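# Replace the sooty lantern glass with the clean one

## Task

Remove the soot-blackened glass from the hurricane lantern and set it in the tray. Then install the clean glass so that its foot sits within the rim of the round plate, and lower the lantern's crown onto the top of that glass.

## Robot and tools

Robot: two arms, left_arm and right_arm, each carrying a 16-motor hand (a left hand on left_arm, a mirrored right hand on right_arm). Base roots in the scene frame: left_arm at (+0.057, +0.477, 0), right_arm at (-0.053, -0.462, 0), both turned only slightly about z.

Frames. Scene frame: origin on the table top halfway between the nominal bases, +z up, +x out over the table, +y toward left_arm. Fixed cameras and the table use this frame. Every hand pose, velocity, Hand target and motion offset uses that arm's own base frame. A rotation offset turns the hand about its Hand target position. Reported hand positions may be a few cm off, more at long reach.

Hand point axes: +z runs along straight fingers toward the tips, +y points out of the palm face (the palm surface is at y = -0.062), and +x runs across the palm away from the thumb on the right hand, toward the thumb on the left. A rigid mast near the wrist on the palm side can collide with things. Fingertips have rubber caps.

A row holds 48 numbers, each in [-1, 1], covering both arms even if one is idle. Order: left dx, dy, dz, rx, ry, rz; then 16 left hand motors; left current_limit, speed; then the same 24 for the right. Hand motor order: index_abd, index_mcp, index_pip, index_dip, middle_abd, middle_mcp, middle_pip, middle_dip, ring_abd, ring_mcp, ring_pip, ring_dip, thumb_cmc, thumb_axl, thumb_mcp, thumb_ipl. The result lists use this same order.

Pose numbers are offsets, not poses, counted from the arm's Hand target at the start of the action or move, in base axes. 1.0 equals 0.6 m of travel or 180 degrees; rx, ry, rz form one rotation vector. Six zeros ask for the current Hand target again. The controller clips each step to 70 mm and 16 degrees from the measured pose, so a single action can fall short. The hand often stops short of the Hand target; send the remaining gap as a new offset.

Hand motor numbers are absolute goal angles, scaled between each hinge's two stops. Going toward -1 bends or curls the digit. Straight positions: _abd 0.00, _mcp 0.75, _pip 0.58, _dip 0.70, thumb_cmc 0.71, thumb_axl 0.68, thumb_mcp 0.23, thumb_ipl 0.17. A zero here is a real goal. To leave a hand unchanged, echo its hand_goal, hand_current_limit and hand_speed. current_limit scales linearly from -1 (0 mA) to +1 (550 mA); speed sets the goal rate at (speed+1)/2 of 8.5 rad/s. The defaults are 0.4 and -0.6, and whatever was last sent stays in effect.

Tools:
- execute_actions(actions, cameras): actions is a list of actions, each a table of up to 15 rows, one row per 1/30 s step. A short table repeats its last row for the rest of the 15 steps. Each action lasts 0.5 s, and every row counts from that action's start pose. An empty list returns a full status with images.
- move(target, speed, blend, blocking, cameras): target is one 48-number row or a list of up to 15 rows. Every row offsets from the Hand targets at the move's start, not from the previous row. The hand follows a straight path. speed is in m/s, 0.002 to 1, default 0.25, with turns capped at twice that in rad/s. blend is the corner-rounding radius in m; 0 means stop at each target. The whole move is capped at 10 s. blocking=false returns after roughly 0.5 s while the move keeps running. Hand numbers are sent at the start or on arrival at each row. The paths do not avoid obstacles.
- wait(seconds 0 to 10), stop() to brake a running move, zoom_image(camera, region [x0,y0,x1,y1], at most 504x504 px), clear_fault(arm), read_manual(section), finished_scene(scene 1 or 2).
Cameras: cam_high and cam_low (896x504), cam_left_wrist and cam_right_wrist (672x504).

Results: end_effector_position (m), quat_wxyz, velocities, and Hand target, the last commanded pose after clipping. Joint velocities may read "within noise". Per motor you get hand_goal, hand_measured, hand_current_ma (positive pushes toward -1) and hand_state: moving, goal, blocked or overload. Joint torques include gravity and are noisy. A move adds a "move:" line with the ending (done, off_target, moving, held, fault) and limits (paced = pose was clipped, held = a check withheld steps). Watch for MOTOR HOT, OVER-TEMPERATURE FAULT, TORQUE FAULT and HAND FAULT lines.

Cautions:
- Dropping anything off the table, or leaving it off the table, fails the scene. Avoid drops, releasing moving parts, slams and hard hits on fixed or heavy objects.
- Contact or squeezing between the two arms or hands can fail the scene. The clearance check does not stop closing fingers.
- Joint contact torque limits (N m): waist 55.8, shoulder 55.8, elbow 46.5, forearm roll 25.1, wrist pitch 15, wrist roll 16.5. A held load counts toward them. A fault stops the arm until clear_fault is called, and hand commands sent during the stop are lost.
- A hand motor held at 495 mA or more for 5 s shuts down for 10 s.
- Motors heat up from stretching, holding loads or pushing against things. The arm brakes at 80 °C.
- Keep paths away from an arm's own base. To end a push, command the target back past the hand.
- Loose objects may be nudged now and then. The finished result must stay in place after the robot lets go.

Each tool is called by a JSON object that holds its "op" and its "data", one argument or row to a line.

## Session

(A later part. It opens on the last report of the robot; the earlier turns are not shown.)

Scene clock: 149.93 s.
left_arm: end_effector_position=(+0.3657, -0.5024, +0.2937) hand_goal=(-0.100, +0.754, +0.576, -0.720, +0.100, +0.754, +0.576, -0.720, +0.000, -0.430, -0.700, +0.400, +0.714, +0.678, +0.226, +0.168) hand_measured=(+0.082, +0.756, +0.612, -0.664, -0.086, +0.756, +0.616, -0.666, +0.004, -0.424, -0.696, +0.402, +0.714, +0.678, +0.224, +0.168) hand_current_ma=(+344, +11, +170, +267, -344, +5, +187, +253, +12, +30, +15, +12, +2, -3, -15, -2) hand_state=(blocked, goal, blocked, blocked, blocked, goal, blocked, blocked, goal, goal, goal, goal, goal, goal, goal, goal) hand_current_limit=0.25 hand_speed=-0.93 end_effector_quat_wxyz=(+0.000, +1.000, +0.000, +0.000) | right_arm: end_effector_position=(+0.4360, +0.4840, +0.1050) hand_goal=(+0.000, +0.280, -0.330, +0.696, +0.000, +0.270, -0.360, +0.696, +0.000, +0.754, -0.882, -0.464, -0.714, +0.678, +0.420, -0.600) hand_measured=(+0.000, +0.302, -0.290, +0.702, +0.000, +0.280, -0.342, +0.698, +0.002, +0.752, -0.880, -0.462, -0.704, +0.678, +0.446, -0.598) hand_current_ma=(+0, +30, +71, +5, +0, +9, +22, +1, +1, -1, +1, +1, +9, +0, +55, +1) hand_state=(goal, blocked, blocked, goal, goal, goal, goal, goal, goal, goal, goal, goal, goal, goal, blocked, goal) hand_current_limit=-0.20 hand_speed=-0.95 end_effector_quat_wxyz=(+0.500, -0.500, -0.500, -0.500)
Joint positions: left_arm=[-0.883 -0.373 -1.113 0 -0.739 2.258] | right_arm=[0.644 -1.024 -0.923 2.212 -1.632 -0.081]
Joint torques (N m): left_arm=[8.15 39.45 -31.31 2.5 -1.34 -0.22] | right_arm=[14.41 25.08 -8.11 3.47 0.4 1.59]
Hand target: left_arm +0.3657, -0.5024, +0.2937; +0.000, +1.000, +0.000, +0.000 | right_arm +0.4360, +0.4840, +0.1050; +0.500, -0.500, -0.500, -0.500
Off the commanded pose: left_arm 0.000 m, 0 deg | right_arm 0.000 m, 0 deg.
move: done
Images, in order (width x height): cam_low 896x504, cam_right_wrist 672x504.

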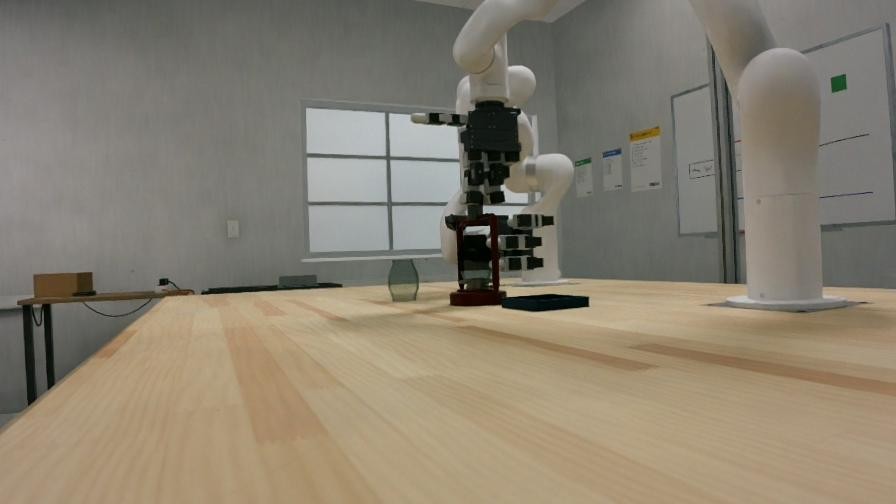

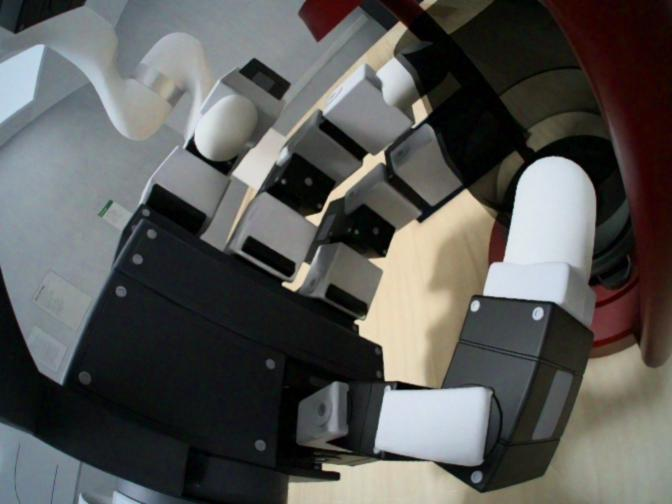

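{"op": "move", "data": {
  "target": [
    [0.0,0,0.0,0,0,0, -0.1,0.754,0.576,-0.72, 0.1,0.754,0.576,-0.72, 0,-0.43,-0.7,0.4, 0.714,0.678,0.226,0.168, 0.25,-0.93, 0.0,0.0,0,0,0,0, 0,0.24,-0.40,0.68, 0,0.23,-0.47,0.66, 0,0.754,-0.883,-0.464, -0.714,0.678,0.33,-0.56, 0.1,-0.93],
    [0.0,0,0.0,0,0,0, -0.1,0.754,0.576,-0.72, 0.1,0.754,0.576,-0.72, 0,-0.43,-0.7,0.4, 0.714,0.678,0.226,0.168, 0.25,-0.93, 0.0,0.0,0.01,0,0,0, 0,0.24,-0.40,0.68, 0,0.23,-0.47,0.66, 0,0.754,-0.883,-0.464, -0.714,0.678,0.33,-0.56, 0.1,-0.93]
  ],
  "speed": 0.02,
  "cameras": ["cam_low","cam_right_wrist","cam_high"]
}}

{"op": "zoom_image", "data": {
  "camera": "cam_low",
  "region": [430, 170, 570, 320]
}}

{"op": "zoom_image", "data": {
  "camera": "cam_right_wrist",
  "region": [372, 0, 672, 300]
}}

Scene clock: 151.57 s.
left_arm: end_effector_position=(+0.3657, -0.5024, +0.2937) hand_goal=(-0.100, +0.754, +0.576, -0.720, +0.100, +0.754, +0.576, -0.720, +0.000, -0.430, -0.700, +0.400, +0.714, +0.678, +0.226, +0.168) hand_measured=(+0.082, +0.756, +0.612, -0.664, -0.086, +0.756, +0.616, -0.666, +0.004, -0.424, -0.696, +0.402, +0.714, +0.678, +0.224, +0.168) hand_current_ma=(+344, +11, +170, +267, -344, +5, +187, +253, +12, +30, +15, +12, +2, -3, -15, -2) hand_state=(blocked, goal, blocked, blocked, blocked, goal, blocked, blocked, goal, goal, goal, goal, goal, goal, goal, goal) hand_current_limit=0.25 hand_speed=-0.93 end_effector_quat_wxyz=(+0.000, +1.000, +0.000, +0.000) | right_arm: end_effector_position=(+0.4360, +0.4840, +0.1110) hand_goal=(+0.000, +0.240, -0.400, +0.680, +0.000, +0.230, -0.470, +0.660, +0.000, +0.754, -0.882, -0.464, -0.714, +0.678, +0.330, -0.560) hand_measured=(+0.004, +0.302, -0.324, +0.702, +0.000, +0.280, -0.388, +0.688, +0.002, +0.752, -0.880, -0.462, -0.698, +0.680, +0.424, -0.534) hand_current_ma=(+3, +149, +182, +30, +0, +106, +204, +43, +1, -1, +1, +1, +17, +1, +303, +59) hand_state=(goal, blocked, blocked, blocked, goal, blocked, blocked, blocked, goal, goal, goal, goal, goal, goal, blocked, blocked) hand_current_limit=0.10 hand_speed=-0.93 end_effector_quat_wxyz=(+0.500, -0.500, -0.500, -0.500)
Joint positions: left_arm=[-0.883 -0.373 -1.113 0 -0.739 2.258] | right_arm=[0.644 -1.009 -0.915 2.212 -1.627 -0.076]
Joint torques (N m): left_arm=[9.45 39.47 -31.25 2.3 -1.31 -0.27] | right_arm=[5.61 54.21 -4.46 3.51 -0.04 1.31]
Hand target: left_arm +0.3657, -0.5024, +0.2937; +0.000, +1.000, +0.000, +0.000 | right_arm +0.4360, +0.4840, +0.1110; +0.500, -0.500, -0.500, -0.500
Off the commanded pose: left_arm 0.000 m, 0 deg | right_arm 0.000 m, 0 deg.
move: done
Images, in order (width x height): cam_high 896x504, cam_low 896x504, cam_right_wrist 672x504.

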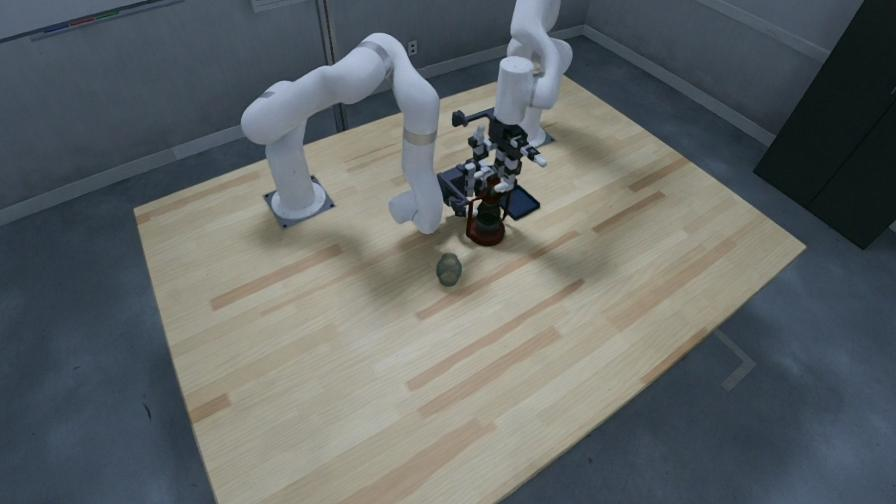

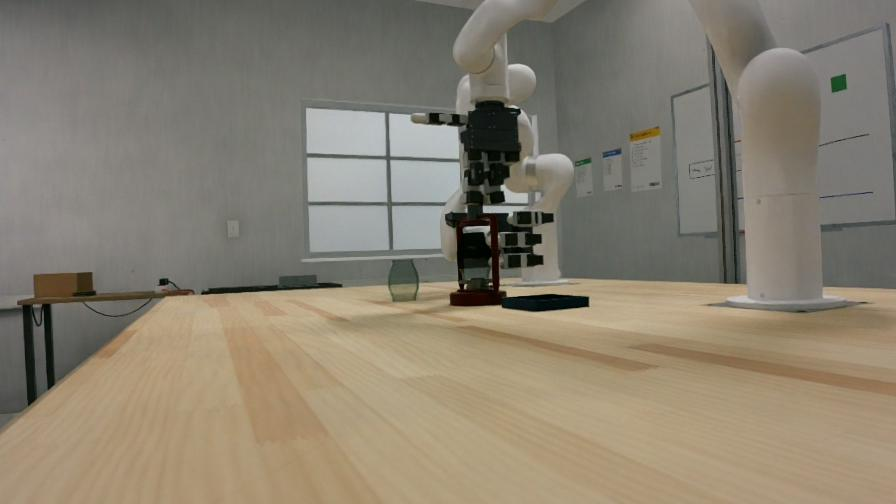

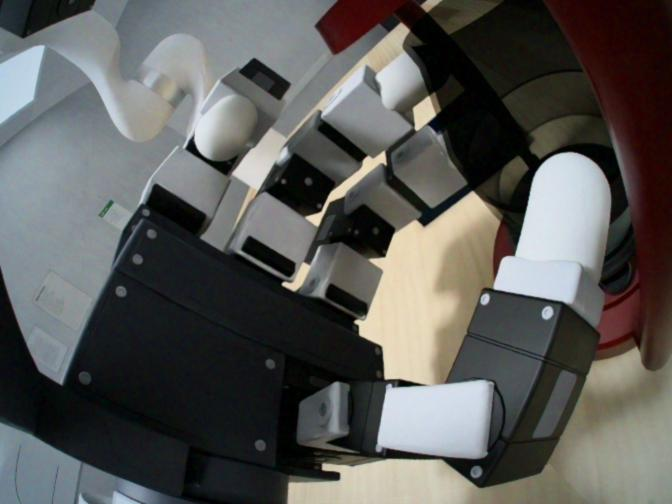

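Scaled by 3.360 from the camera's 896x504 image, which has a finer 1280x720 frame.

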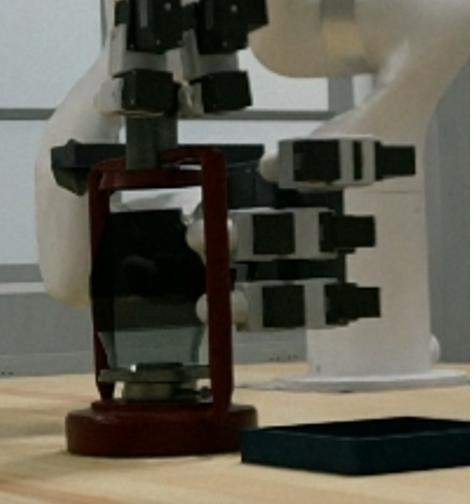

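Scaled by 1.680 from the camera's 672x504 image, which has a finer 960x720 frame.

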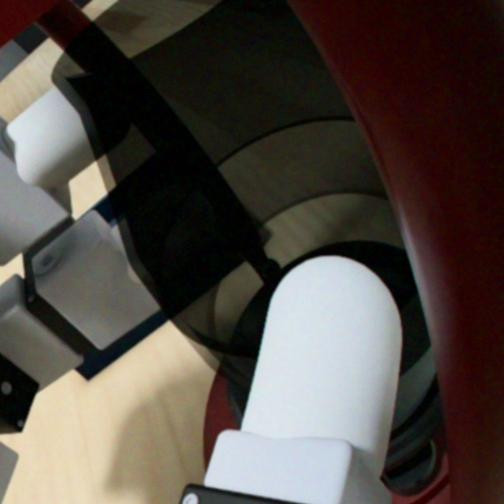

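{"op": "move", "data": {
  "target": [
    [0.0,0,0.0,0,0,0, -0.1,0.754,0.576,-0.72, 0.1,0.754,0.576,-0.72, 0,-0.43,-0.7,0.4, 0.714,0.678,0.226,0.168, 0.25,-0.93, 0.0,0.0,0.0133,0,0,0, 0,0.24,-0.40,0.68, 0,0.23,-0.47,0.66, 0,0.754,-0.883,-0.464, -0.714,0.678,0.33,-0.56, 0.15,-0.93]
  ],
  "speed": 0.02,
  "cameras": ["cam_low","cam_right_wrist","cam_high"]
}}

{"op": "zoom_image", "data": {
  "camera": "cam_low",
  "region": [440, 200, 520, 310]
}}

{"op": "zoom_image", "data": {
  "camera": "cam_high",
  "region": [440, 160, 530, 250]
}}

{"op": "zoom_image", "data": {
  "camera": "cam_right_wrist",
  "region": [372, 0, 672, 300]
}}

Scene clock: 152.63 s.
left_arm: end_effector_position=(+0.3657, -0.5024, +0.2937) hand_goal=(-0.100, +0.754, +0.576, -0.720, +0.100, +0.754, +0.576, -0.720, +0.000, -0.430, -0.700, +0.400, +0.714, +0.678, +0.226, +0.168) hand_measured=(+0.082, +0.756, +0.612, -0.664, -0.086, +0.756, +0.616, -0.666, +0.004, -0.424, -0.696, +0.402, +0.714, +0.678, +0.224, +0.168) hand_current_ma=(+344, +11, +170, +267, -344, +5, +187, +253, +12, +30, +15, +12, +2, -3, -15, -2) hand_state=(blocked, goal, blocked, blocked, blocked, goal, blocked, blocked, goal, goal, goal, goal, goal, goal, goal, goal) hand_current_limit=0.25 hand_speed=-0.93 end_effector_quat_wxyz=(+0.000, +1.000, +0.000, +0.000) | right_arm: end_effector_position=(+0.4360, +0.4840, +0.1189) hand_goal=(+0.000, +0.240, -0.400, +0.680, +0.000, +0.230, -0.470, +0.660, +0.000, +0.754, -0.882, -0.464, -0.714, +0.678, +0.330, -0.560) hand_measured=(+0.006, +0.302, -0.324, +0.702, +0.000, +0.280, -0.388, +0.688, +0.002, +0.752, -0.880, -0.462, -0.698, +0.680, +0.424, -0.534) hand_current_ma=(+3, +149, +182, +30, +0, +106, +204, +43, +1, -1, +1, +1, +17, +1, +316, +59) hand_state=(goal, blocked, blocked, blocked, goal, blocked, blocked, blocked, goal, goal, goal, goal, goal, goal, blocked, blocked) hand_current_limit=0.15 hand_speed=-0.93 end_effector_quat_wxyz=(+0.500, -0.500, -0.500, -0.500)
Joint positions: left_arm=[-0.883 -0.373 -1.113 0 -0.739 2.258] | right_arm=[0.644 -0.988 -0.904 2.212 -1.621 -0.067]
Joint torques (N m): left_arm=[8.8 40.34 -31.46 2.27 -1.33 -0.23] | right_arm=[-2.05 55.42 -4.13 2.94 -0.04 1.44]
Hand target: left_arm +0.3657, -0.5024, +0.2937; +0.000, +1.000, +0.000, +0.000 | right_arm +0.4360, +0.4840, +0.1190; +0.500, -0.500, -0.500, -0.500
Off the commanded pose: left_arm 0.000 m, 0 deg | right_arm 0.000 m, 0 deg.
move: done
Images, in order (width x height): cam_high 896x504, cam_low 896x504, cam_right_wrist 672x504.

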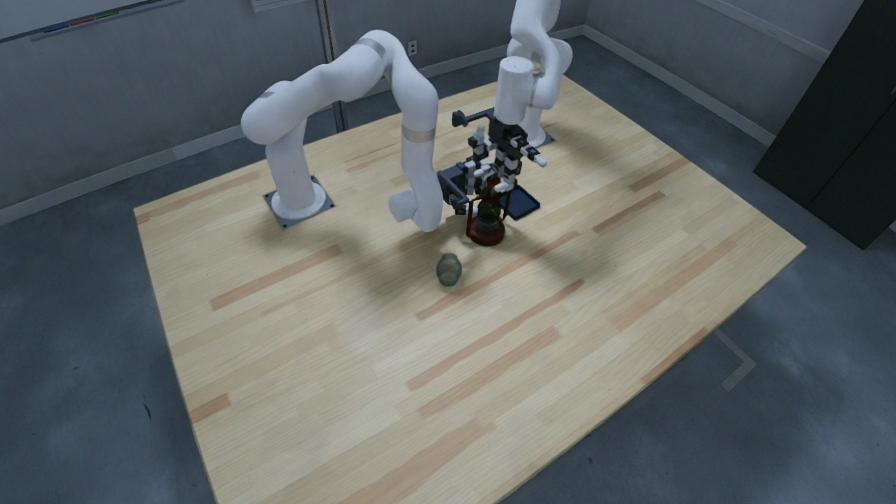

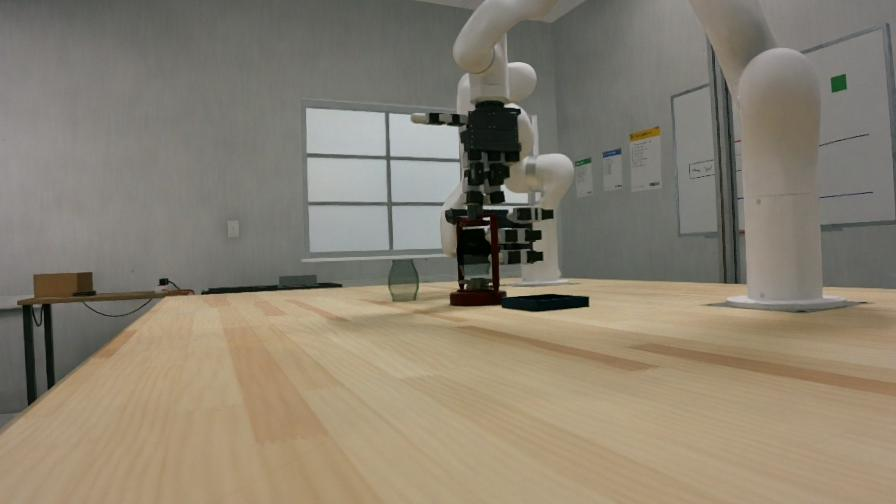

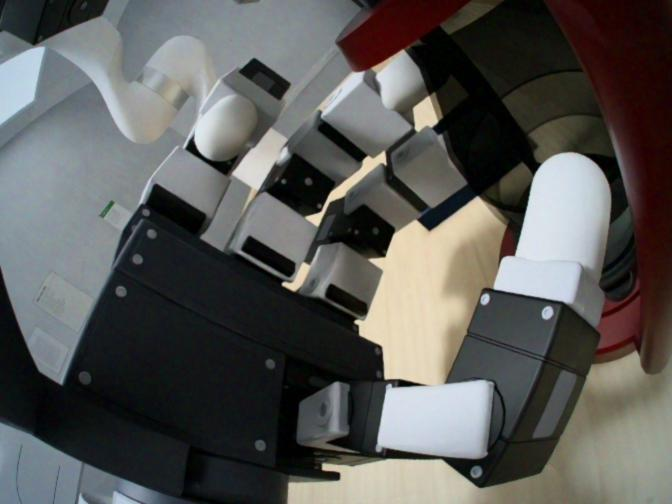

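Scaled by 4.582 from the camera's 896x504 image, which has a finer 1280x720 frame.

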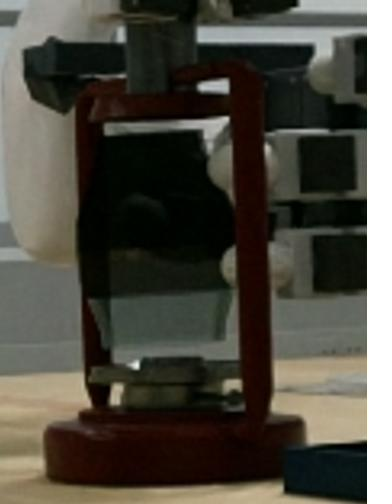

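Scaled by 5.600 from the camera's 896x504 image, which has a finer 1280x720 frame.

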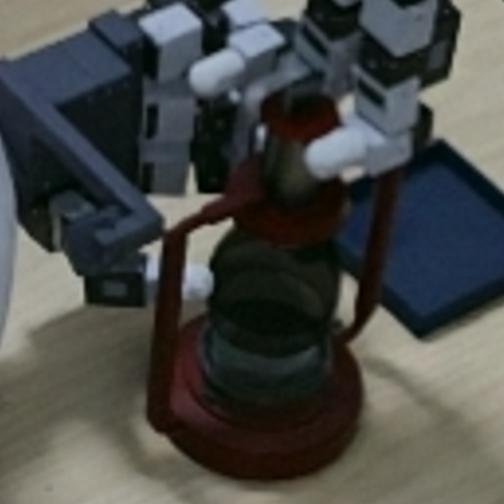

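Scaled by 1.680 from the camera's 672x504 image, which has a finer 960x720 frame.

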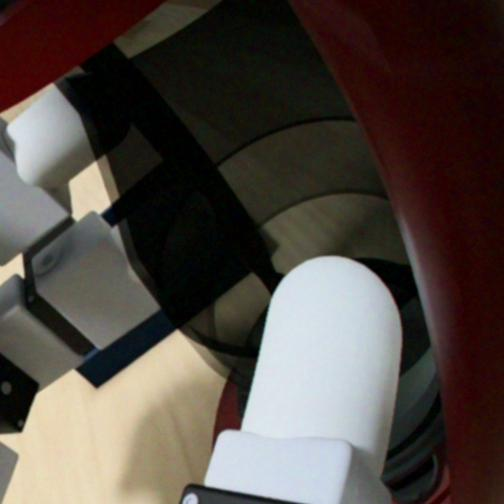

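{"op": "move", "data": {
  "target": [
    [0.0,0,0.0075,0,0,0, -0.1,0.754,0.576,-0.72, 0.1,0.754,0.576,-0.72, 0,-0.43,-0.7,0.4, 0.714,0.678,0.226,0.168, 0.25,-0.93, 0.0,0.0,0.006,0,0,0, 0,0.24,-0.40,0.68, 0,0.23,-0.47,0.66, 0,0.754,-0.883,-0.464, -0.714,0.678,0.33,-0.56, 0.15,-0.93]
  ],
  "speed": 0.02,
  "cameras": ["cam_low","cam_high"]
}}

{"op": "zoom_image", "data": {
  "camera": "cam_low",
  "region": [440, 200, 520, 310]
}}

Scene clock: 153.63 s.
left_arm: end_effector_position=(+0.3657, -0.5024, +0.2982) hand_goal=(-0.100, +0.754, +0.576, -0.720, +0.100, +0.754, +0.576, -0.720, +0.000, -0.430, -0.700, +0.400, +0.714, +0.678, +0.226, +0.168) hand_measured=(+0.082, +0.770, +0.630, -0.618, -0.086, +0.770, +0.638, -0.632, +0.004, -0.424, -0.696, +0.402, +0.714, +0.678, +0.224, +0.168) hand_current_ma=(+344, +76, +251, +344, -344, +73, +292, +344, +12, +30, +15, +12, +2, -3, -15, -2) hand_state=(blocked, goal, blocked, blocked, blocked, goal, blocked, blocked, goal, goal, goal, goal, goal, goal, goal, goal) hand_current_limit=0.25 hand_speed=-0.93 end_effector_quat_wxyz=(+0.000, +1.000, +0.000, +0.000) | right_arm: end_effector_position=(+0.4360, +0.4840, +0.1226) hand_goal=(+0.000, +0.240, -0.400, +0.680, +0.000, +0.230, -0.470, +0.660, +0.000, +0.754, -0.882, -0.464, -0.714, +0.678, +0.330, -0.560) hand_measured=(+0.006, +0.302, -0.324, +0.702, +0.000, +0.280, -0.388, +0.688, +0.002, +0.752, -0.880, -0.462, -0.698, +0.680, +0.424, -0.534) hand_current_ma=(+3, +149, +182, +30, +0, +106, +204, +43, +1, -1, +1, +1, +17, +1, +316, +59) hand_state=(goal, blocked, blocked, blocked, goal, blocked, blocked, blocked, goal, goal, goal, goal, goal, goal, blocked, blocked) hand_current_limit=0.15 hand_speed=-0.93 end_effector_quat_wxyz=(+0.500, -0.500, -0.500, -0.500)
Joint positions: left_arm=[-0.883 -0.368 -1.117 0 -0.749 2.258] | right_arm=[0.644 -0.978 -0.899 2.213 -1.618 -0.064]
Joint torques (N m): left_arm=[8.29 41.68 -34.54 2.14 -1.17 -0.29] | right_arm=[-4.42 54.71 -4.55 2.81 -0.16 1.31]
Hand target: left_arm +0.3657, -0.5024, +0.2982; +0.000, +1.000, +0.000, +0.000 | right_arm +0.4360, +0.4840, +0.1226; +0.500, -0.500, -0.500, -0.500
Off the commanded pose: left_arm 0.000 m, 0 deg | right_arm 0.000 m, 0 deg.
move: done
Images, in order (width x height): cam_high 896x504, cam_low 896x504.

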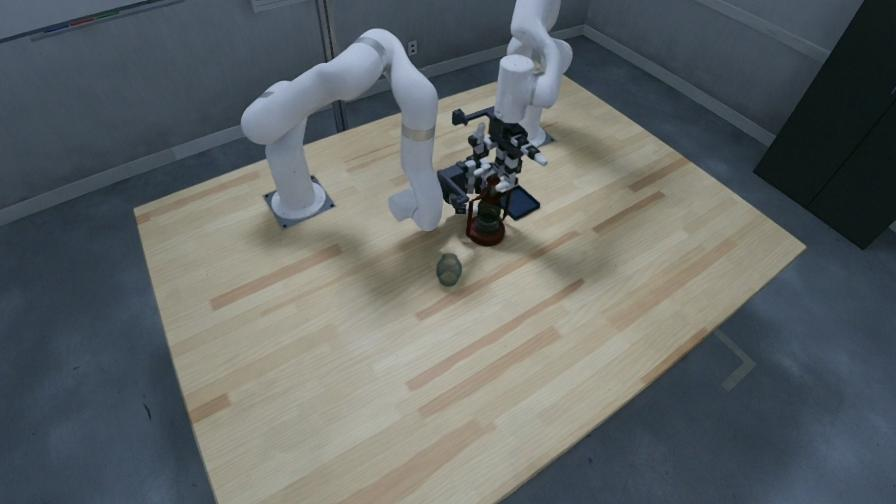

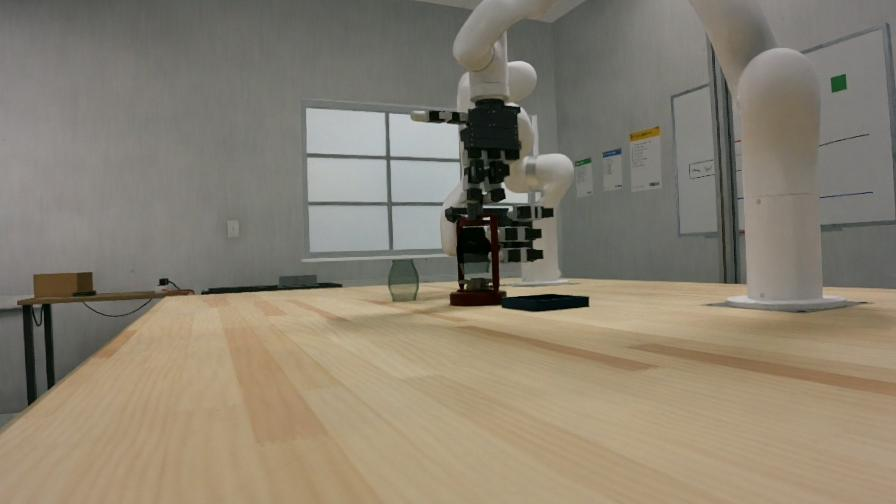

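Scaled by 4.582 from the camera's 896x504 image, which has a finer 1280x720 frame.

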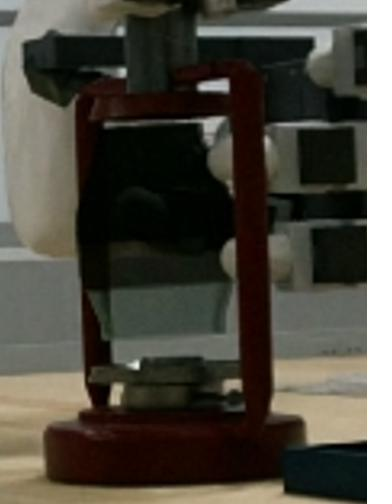

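{"op": "move", "data": {
  "target": [
    [0.0,0,0.0,0,0,0, -0.1,0.754,0.576,-0.72, 0.1,0.754,0.576,-0.72, 0,-0.43,-0.7,0.4, 0.714,0.678,0.226,0.168, 0.25,-0.93, -0.05,0.0,0.0,0,0,0, 0,0.24,-0.40,0.68, 0,0.23,-0.47,0.66, 0,0.754,-0.883,-0.464, -0.714,0.678,0.33,-0.56, 0.15,-0.93]
  ],
  "speed": 0.03,
  "cameras": ["cam_low","cam_high","cam_right_wrist"]
}}

{"op": "zoom_image", "data": {
  "camera": "cam_low",
  "region": [440, 200, 520, 310]
}}

{"op": "zoom_image", "data": {
  "camera": "cam_high",
  "region": [440, 160, 530, 250]
}}

Scene clock: 155.10 s.
left_arm: end_effector_position=(+0.3657, -0.5024, +0.2982) hand_goal=(-0.100, +0.754, +0.576, -0.720, +0.100, +0.754, +0.576, -0.720, +0.000, -0.430, -0.700, +0.400, +0.714, +0.678, +0.226, +0.168) hand_measured=(+0.082, +0.770, +0.630, -0.618, -0.086, +0.770, +0.638, -0.632, +0.004, -0.424, -0.696, +0.402, +0.714, +0.678, +0.224, +0.168) hand_current_ma=(+344, +76, +251, +344, -344, +73, +292, +344, +12, +30, +15, +12, +2, -3, -15, -2) hand_state=(blocked, goal, blocked, blocked, blocked, goal, blocked, blocked, goal, goal, goal, goal, goal, goal, goal, goal) hand_current_limit=0.25 hand_speed=-0.93 end_effector_quat_wxyz=(+0.000, +1.000, +0.000, +0.000) | right_arm: end_effector_position=(+0.4060, +0.4840, +0.1226) hand_goal=(+0.000, +0.240, -0.400, +0.680, +0.000, +0.230, -0.470, +0.660, +0.000, +0.754, -0.882, -0.464, -0.714, +0.678, +0.330, -0.560) hand_measured=(+0.006, +0.302, -0.324, +0.702, +0.000, +0.280, -0.388, +0.688, +0.002, +0.752, -0.880, -0.462, -0.698, +0.680, +0.424, -0.534) hand_current_ma=(+3, +149, +181, +30, +0, +106, +203, +43, +1, -1, +1, +1, +17, +1, +316, +60) hand_state=(goal, blocked, blocked, blocked, goal, blocked, blocked, blocked, goal, goal, goal, goal, goal, goal, blocked, blocked) hand_current_limit=0.15 hand_speed=-0.93 end_effector_quat_wxyz=(+0.500, -0.500, -0.500, -0.500)
Joint positions: left_arm=[-0.883 -0.368 -1.117 0 -0.749 2.258] | right_arm=[0.688 -0.963 -0.838 2.254 -1.65 -0.097]
Joint torques (N m): left_arm=[7.87 41.85 -34.54 2.46 -1.06 -0.32] | right_arm=[17.63 54.33 -3.81 2.62 -4.85 -2.04]
Hand target: left_arm +0.3657, -0.5024, +0.2982; +0.000, +1.000, +0.000, +0.000 | right_arm +0.4060, +0.4840, +0.1226; +0.500, -0.500, -0.500, -0.500
Off the commanded pose: left_arm 0.000 m, 0 deg | right_arm 0.000 m, 0 deg.
move: done
Images, in order (width x height): cam_high 896x504, cam_low 896x504, cam_right_wrist 672x504.

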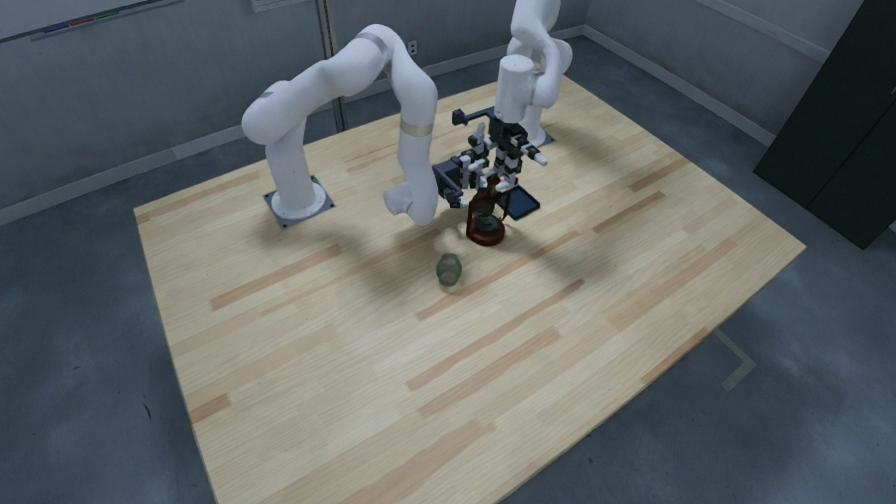

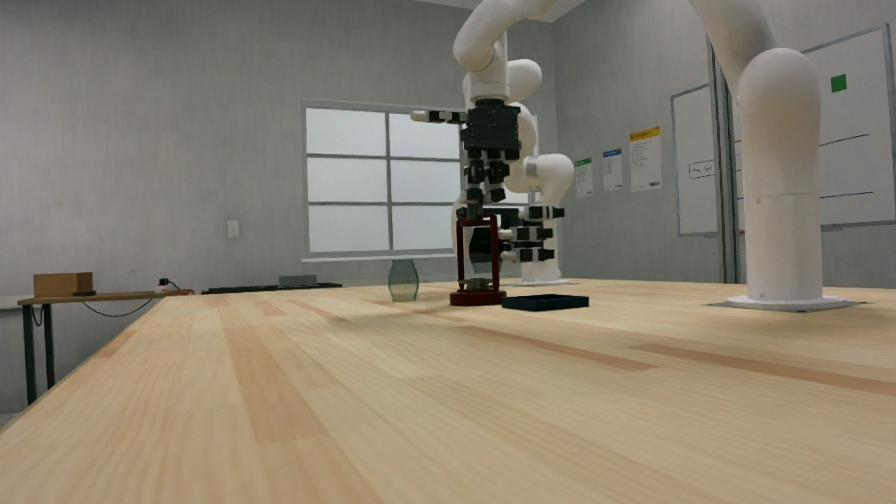

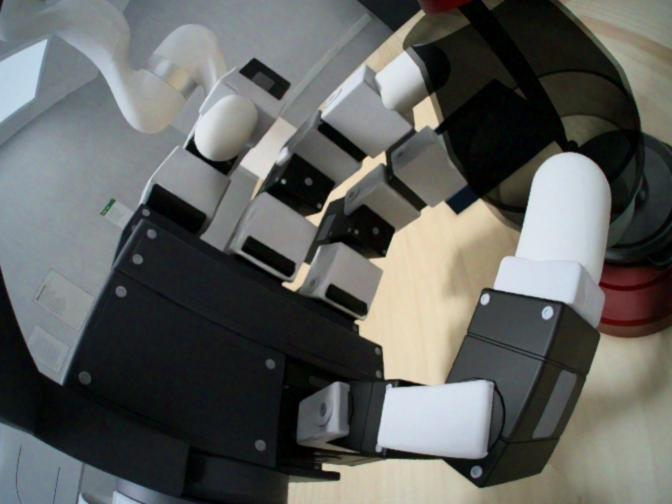

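Scaled by 4.582 from the camera's 896x504 image, which has a finer 1280x720 frame.

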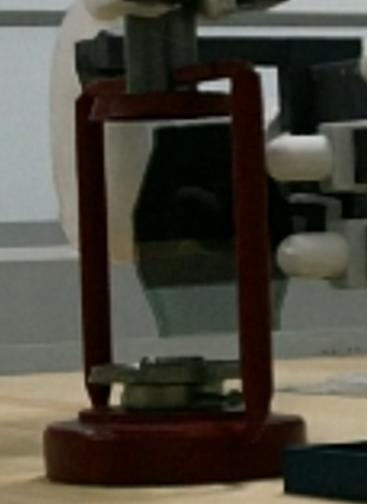

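Scaled by 5.600 from the camera's 896x504 image, which has a finer 1280x720 frame.

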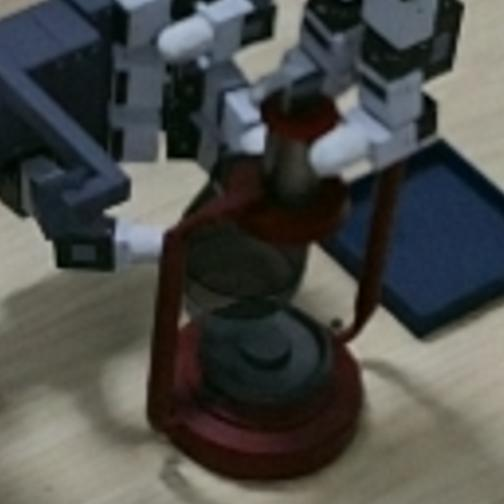

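{"op": "move", "data": {
  "target": [
    [0.0,0,0.0,0,0,0, -0.1,0.754,0.576,-0.72, 0.1,0.754,0.576,-0.72, 0,-0.43,-0.7,0.4, 0.714,0.678,0.226,0.168, 0.25,-0.93, -0.11,0.0,0.0,0,0,0, 0,0.24,-0.40,0.68, 0,0.23,-0.47,0.66, 0,0.754,-0.883,-0.464, -0.714,0.678,0.33,-0.56, 0.15,-0.93],
    [0.0,0,-0.007,0,0,0, -0.1,0.754,0.576,-0.72, 0.1,0.754,0.576,-0.72, 0,-0.43,-0.7,0.4, 0.714,0.678,0.226,0.168, 0.25,-0.93, -0.17,0.02,-0.045,0,0,0, 0,0.24,-0.40,0.68, 0,0.23,-0.47,0.66, 0,0.754,-0.883,-0.464, -0.714,0.678,0.33,-0.56, 0.15,-0.93],
    [0.0,0,-0.007,0,0,0, -0.1,0.754,0.576,-0.72, 0.1,0.754,0.576,-0.72, 0,-0.43,-0.7,0.4, 0.714,0.678,0.226,0.168, 0.25,-0.93, -0.12,0.28,-0.045,0,0,0, 0,0.24,-0.40,0.68, 0,0.23,-0.47,0.66, 0,0.754,-0.883,-0.464, -0.714,0.678,0.33,-0.56, 0.15,-0.93]
  ],
  "speed": [0.06,0.1,0.12],
  "blend": [0,0.02,0],
  "cameras": ["cam_low","cam_high","cam_right_wrist"]
}}

Scene clock: 159.80 s.
left_arm: end_effector_position=(+0.3657, -0.5024, +0.2940) hand_goal=(-0.100, +0.754, +0.576, -0.720, +0.100, +0.754, +0.576, -0.720, +0.000, -0.430, -0.700, +0.400, +0.714, +0.678, +0.226, +0.168) hand_measured=(+0.082, +0.770, +0.630, -0.618, -0.086, +0.770, +0.638, -0.632, +0.004, -0.424, -0.696, +0.402, +0.714, +0.678, +0.224, +0.168) hand_current_ma=(+344, +76, +251, +344, -344, +73, +292, +344, +12, +30, +15, +12, +2, -3, -15, -2) hand_state=(blocked, goal, blocked, blocked, blocked, goal, blocked, blocked, goal, goal, goal, goal, goal, goal, goal, goal) hand_current_limit=0.25 hand_speed=-0.93 end_effector_quat_wxyz=(+0.000, +1.000, +0.000, +0.000) | right_arm: end_effector_position=(+0.3340, +0.6520, +0.0955) hand_goal=(+0.000, +0.240, -0.400, +0.680, +0.000, +0.230, -0.470, +0.660, +0.000, +0.754, -0.882, -0.464, -0.714, +0.678, +0.330, -0.560) hand_measured=(+0.006, +0.302, -0.324, +0.702, +0.000, +0.280, -0.388, +0.688, +0.002, +0.752, -0.880, -0.462, -0.698, +0.680, +0.424, -0.534) hand_current_ma=(+3, +149, +180, +30, +0, +106, +202, +43, +1, -1, +1, +1, +17, +1, +316, +61) hand_state=(goal, blocked, blocked, blocked, goal, blocked, blocked, blocked, goal, goal, goal, goal, goal, goal, blocked, blocked) hand_current_limit=0.15 hand_speed=-0.93 end_effector_quat_wxyz=(+0.500, -0.500, -0.500, -0.500)
Joint positions: left_arm=[-0.883 -0.373 -1.113 0 -0.74 2.258] | right_arm=[1.047 -1.093 -1.098 2.617 -1.566 0.003]
Joint torques (N m): left_arm=[8.37 25.42 -20.73 2.4 1.51 -0.25] | right_arm=[18.45 28.19 -12.29 3.27 -0.13 1.32]
Hand target: left_arm +0.3657, -0.5024, +0.2940; +0.000, +1.000, +0.000, +0.000 | right_arm +0.3340, +0.6520, +0.0956; +0.500, -0.500, -0.500, -0.500
Off the commanded pose: left_arm 0.000 m, 0 deg | right_arm 0.000 m, 0 deg.
move: done
Images, in order (width x height): cam_high 896x504, cam_low 896x504, cam_right_wrist 672x504.

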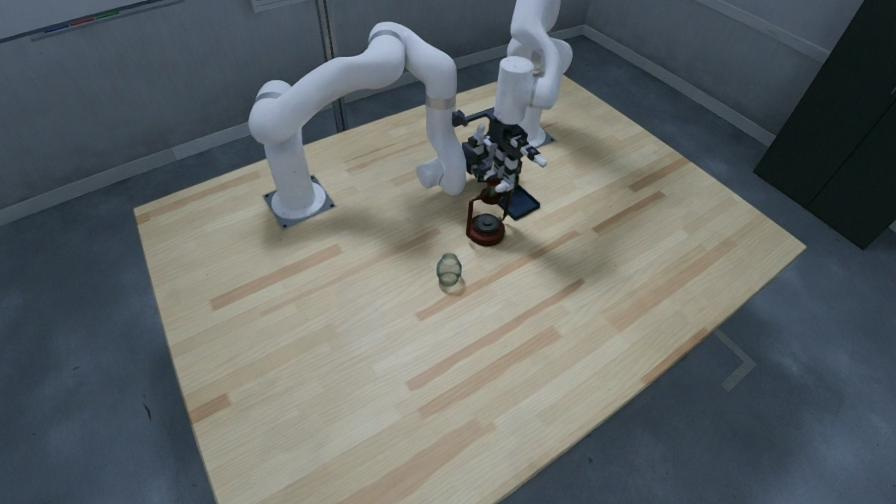

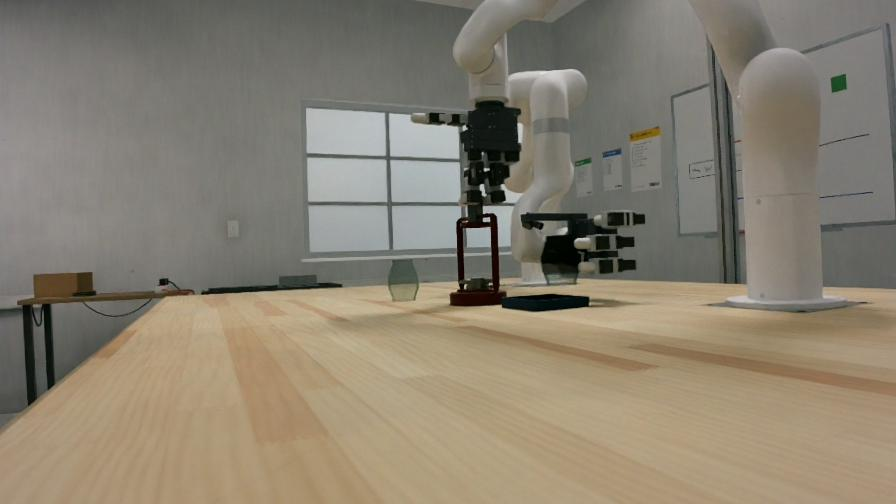

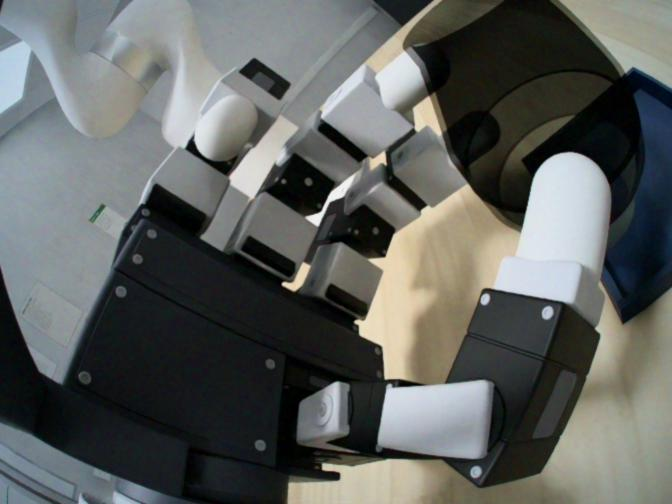

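{"op": "move", "data": {
  "target": [
    [0.0,0,0.0,0,0,0, -0.1,0.754,0.576,-0.72, 0.1,0.754,0.576,-0.72, 0,-0.43,-0.7,0.4, 0.714,0.678,0.226,0.168, 0.2,-0.93, 0.0733,0.0,0.0,0,0,0, 0,0.24,-0.40,0.68, 0,0.23,-0.47,0.66, 0,0.754,-0.883,-0.464, -0.714,0.678,0.33,-0.56, 0.15,-0.93]
  ],
  "speed": [0.08],
  "cameras": ["cam_low","cam_high","cam_right_wrist","cam_left_wrist"]
}}

{"op": "zoom_image", "data": {
  "camera": "cam_low",
  "region": [440, 190, 640, 320]
}}

{"op": "zoom_image", "data": {
  "camera": "cam_high",
  "region": [420, 130, 560, 260]
}}

Scene clock: 160.90 s.
left_arm: end_effector_position=(+0.3657, -0.5024, +0.2940) hand_goal=(-0.100, +0.754, +0.576, -0.720, +0.100, +0.754, +0.576, -0.720, +0.000, -0.430, -0.700, +0.400, +0.714, +0.678, +0.226, +0.168) hand_measured=(+0.082, +0.770, +0.630, -0.618, -0.086, +0.770, +0.638, -0.632, +0.004, -0.424, -0.696, +0.402, +0.714, +0.678, +0.224, +0.168) hand_current_ma=(+330, +76, +251, +330, -330, +73, +292, +330, +12, +30, +15, +12, +2, -3, -15, -2) hand_state=(blocked, goal, blocked, blocked, blocked, goal, blocked, blocked, goal, goal, goal, goal, goal, goal, goal, goal) hand_current_limit=0.20 hand_speed=-0.93 end_effector_quat_wxyz=(+0.000, +1.000, +0.000, +0.000) | right_arm: end_effector_position=(+0.3779, +0.6520, +0.0956) hand_goal=(+0.000, +0.240, -0.400, +0.680, +0.000, +0.230, -0.470, +0.660, +0.000, +0.754, -0.882, -0.464, -0.714, +0.678, +0.330, -0.560) hand_measured=(+0.006, +0.302, -0.324, +0.702, +0.000, +0.280, -0.388, +0.688, +0.002, +0.752, -0.880, -0.462, -0.698, +0.680, +0.424, -0.534) hand_current_ma=(+3, +149, +180, +30, +0, +106, +202, +43, +1, +0, +1, +1, +17, +1, +316, +61) hand_state=(goal, blocked, blocked, blocked, goal, blocked, blocked, blocked, goal, goal, goal, goal, goal, goal, blocked, blocked) hand_current_limit=0.15 hand_speed=-0.93 end_effector_quat_wxyz=(+0.500, -0.500, -0.500, -0.500)
Joint positions: left_arm=[-0.883 -0.373 -1.113 0 -0.74 2.258] | right_arm=[0.974 -1.114 -1.166 2.543 -1.528 0.029]
Joint torques (N m): left_arm=[8.89 25.42 -20.61 2.07 1.49 -0.11] | right_arm=[-18.7 28.88 -12.98 -2.4 0.05 1.37]
Hand target: left_arm +0.3657, -0.5024, +0.2940; +0.000, +1.000, +0.000, +0.000 | right_arm +0.3780, +0.6520, +0.0956; +0.500, -0.500, -0.500, -0.500
Off the commanded pose: left_arm 0.000 m, 0 deg | right_arm 0.000 m, 0 deg.
move: done

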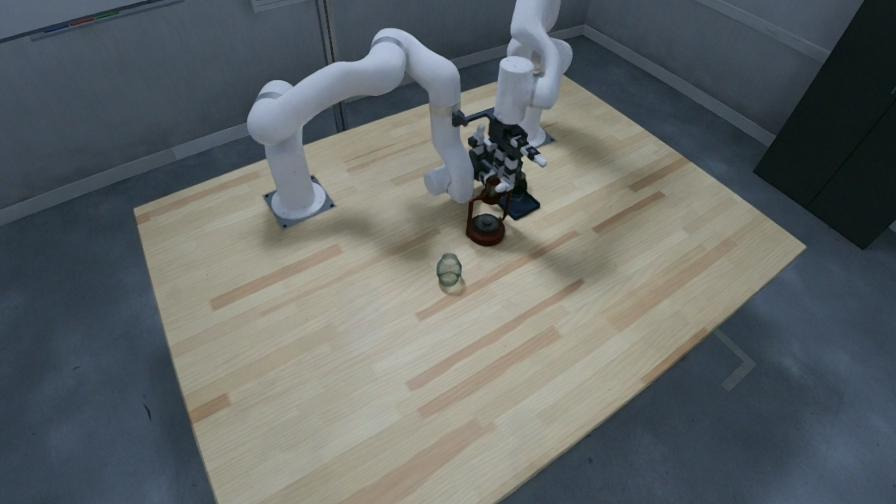

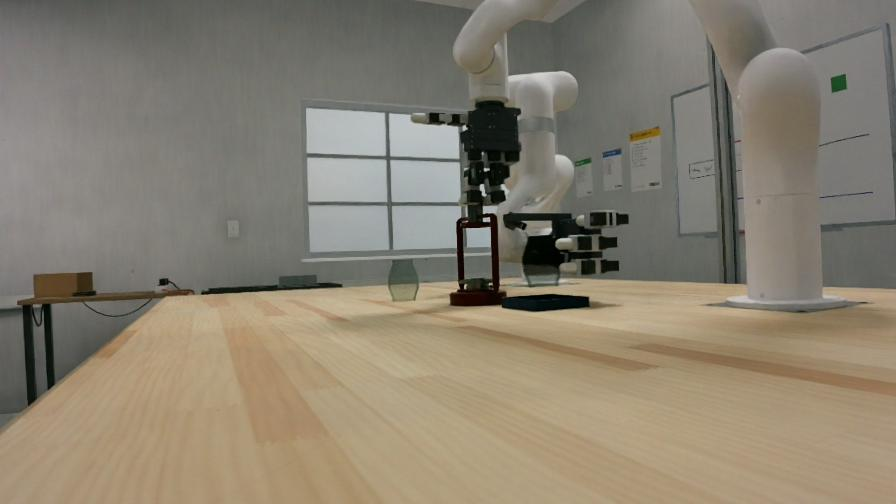

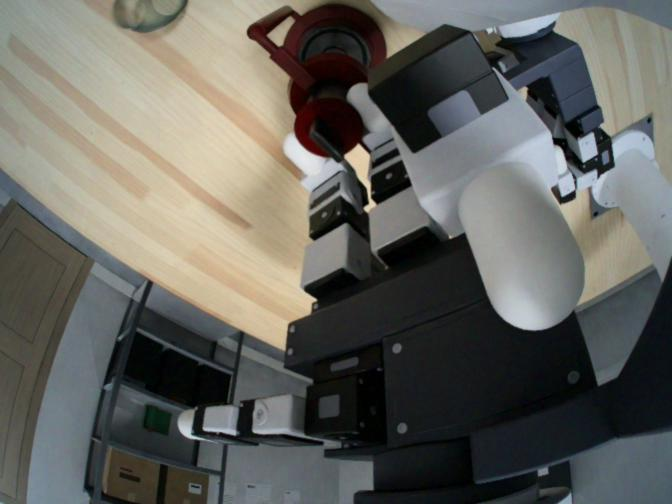

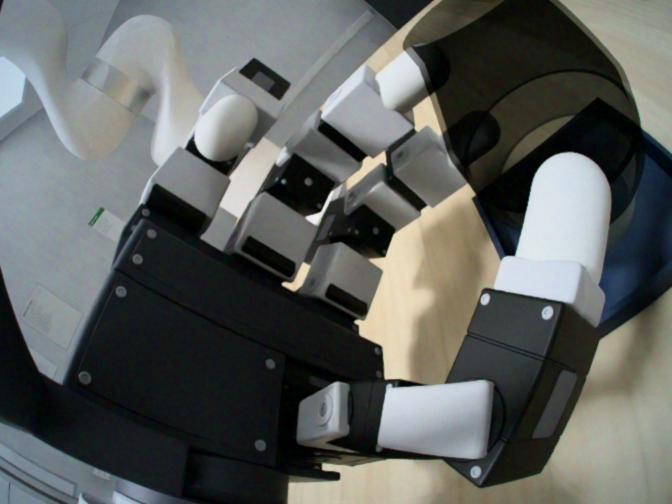

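Scaled by 2.520 from the camera's 896x504 image, which has a finer 1280x720 frame.

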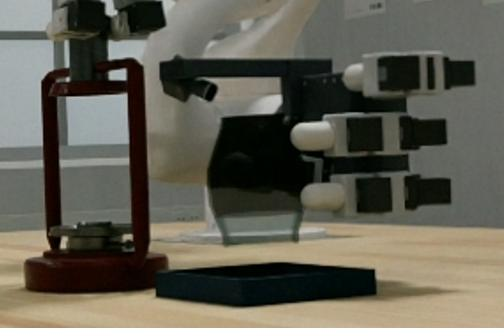

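Scaled by 3.600 from the camera's 896x504 image, which has a finer 1280x720 frame.

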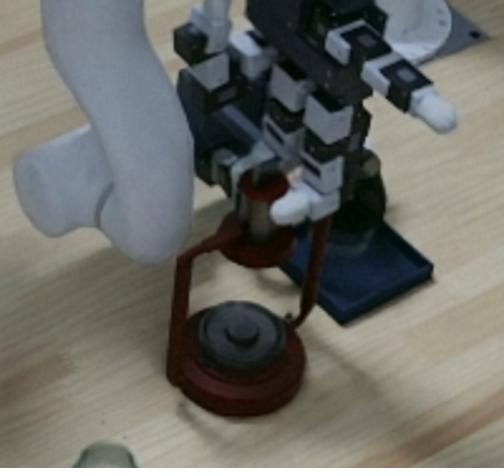

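{"op": "move", "data": {
  "target": [
    [0.0,0,0.0,0,0,0, -0.1,0.754,0.576,-0.72, 0.1,0.754,0.576,-0.72, 0,-0.43,-0.7,0.4, 0.714,0.678,0.226,0.168, 0.2,-0.93, -0.008,0.0167,-0.035,0,0,0, 0,0.24,-0.40,0.68, 0,0.23,-0.47,0.66, 0,0.754,-0.883,-0.464, -0.714,0.678,0.33,-0.56, 0.15,-0.93]
  ],
  "speed": [0.05],
  "cameras": ["cam_low","cam_high"]
}}

{"op": "zoom_image", "data": {
  "camera": "cam_low",
  "region": [480, 230, 640, 320]
}}

{"op": "zoom_image", "data": {
  "camera": "cam_high",
  "region": [480, 130, 580, 240]
}}

Scene clock: 161.93 s.
left_arm: end_effector_position=(+0.3657, -0.5024, +0.2940) hand_goal=(-0.100, +0.754, +0.576, -0.720, +0.100, +0.754, +0.576, -0.720, +0.000, -0.430, -0.700, +0.400, +0.714, +0.678, +0.226, +0.168) hand_measured=(+0.082, +0.770, +0.630, -0.618, -0.086, +0.770, +0.638, -0.632, +0.004, -0.424, -0.696, +0.402, +0.714, +0.678, +0.224, +0.168) hand_current_ma=(+330, +76, +251, +330, -330, +73, +292, +330, +12, +30, +15, +12, +2, -3, -15, -2) hand_state=(blocked, goal, blocked, blocked, blocked, goal, blocked, blocked, goal, goal, goal, goal, goal, goal, goal, goal) hand_current_limit=0.20 hand_speed=-0.93 end_effector_quat_wxyz=(+0.000, +1.000, +0.000, +0.000) | right_arm: end_effector_position=(+0.3732, +0.6620, +0.0746) hand_goal=(+0.000, +0.240, -0.400, +0.680, +0.000, +0.230, -0.470, +0.660, +0.000, +0.754, -0.882, -0.464, -0.714, +0.678, +0.330, -0.560) hand_measured=(+0.006, +0.302, -0.324, +0.702, +0.000, +0.280, -0.388, +0.688, +0.002, +0.752, -0.880, -0.462, -0.698, +0.680, +0.424, -0.534) hand_current_ma=(+3, +149, +180, +30, +0, +106, +202, +43, +1, +0, +1, +1, +17, +1, +316, +61) hand_state=(goal, blocked, blocked, blocked, goal, blocked, blocked, blocked, goal, goal, goal, goal, goal, goal, blocked, blocked) hand_current_limit=0.15 hand_speed=-0.93 end_effector_quat_wxyz=(+0.500, -0.500, -0.500, -0.500)
Joint positions: left_arm=[-0.883 -0.373 -1.113 0 -0.74 2.258] | right_arm=[0.993 -1.17 -1.214 2.562 -1.534 0.024]
Joint torques (N m): left_arm=[8.97 25.47 -20.34 1.66 1.42 -0.09] | right_arm=[19.03 29.48 -12.49 2.96 -4.75 -1.91]
Hand target: left_arm +0.3657, -0.5024, +0.2940; +0.000, +1.000, +0.000, +0.000 | right_arm +0.3732, +0.6620, +0.0746; +0.500, -0.500, -0.500, -0.500
Off the commanded pose: left_arm 0.000 m, 0 deg | right_arm 0.000 m, 0 deg.
move: done
Images, in order (width x height): cam_high 896x504, cam_low 896x504.

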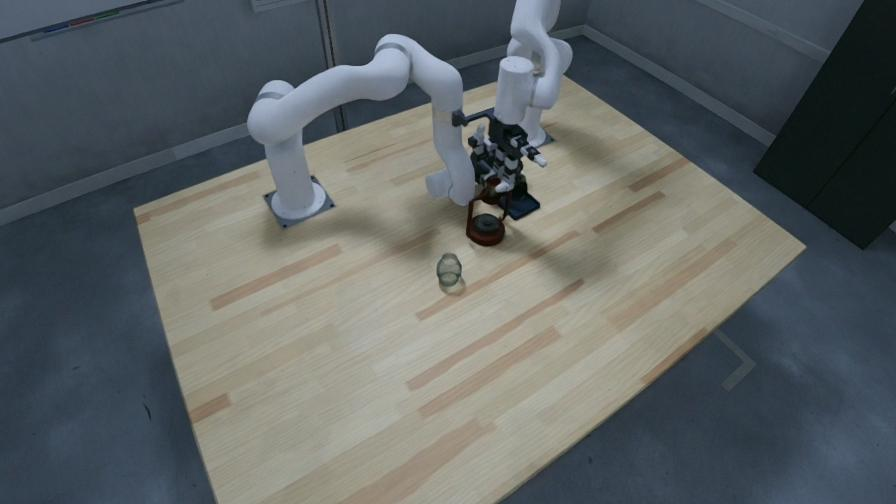

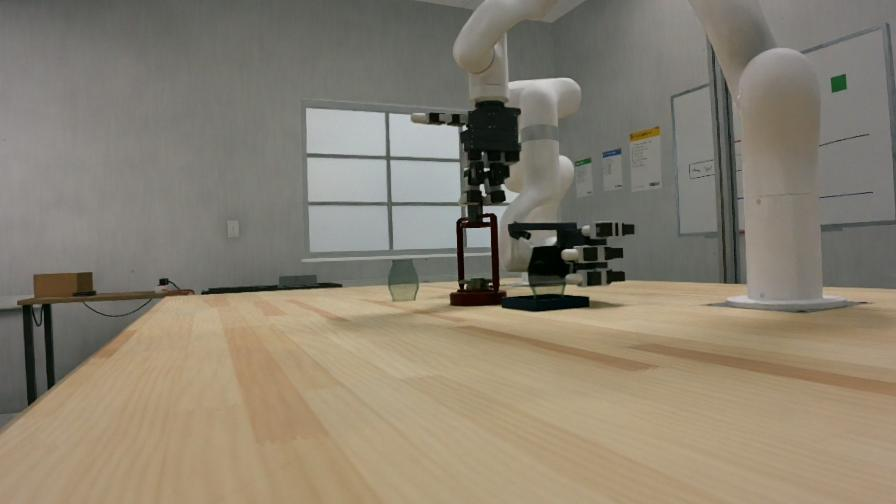

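Scaled by 3.150 from the camera's 896x504 image, which has a finer 1280x720 frame.

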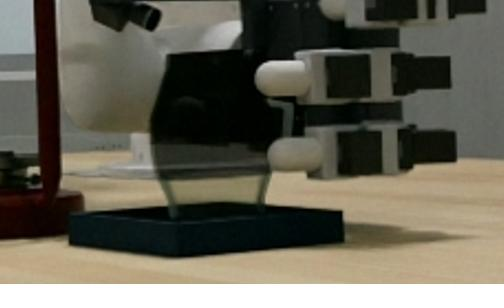

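Scaled by 4.582 from the camera's 896x504 image, which has a finer 1280x720 frame.

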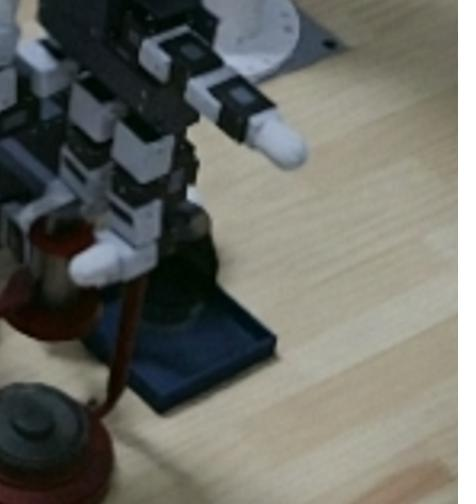

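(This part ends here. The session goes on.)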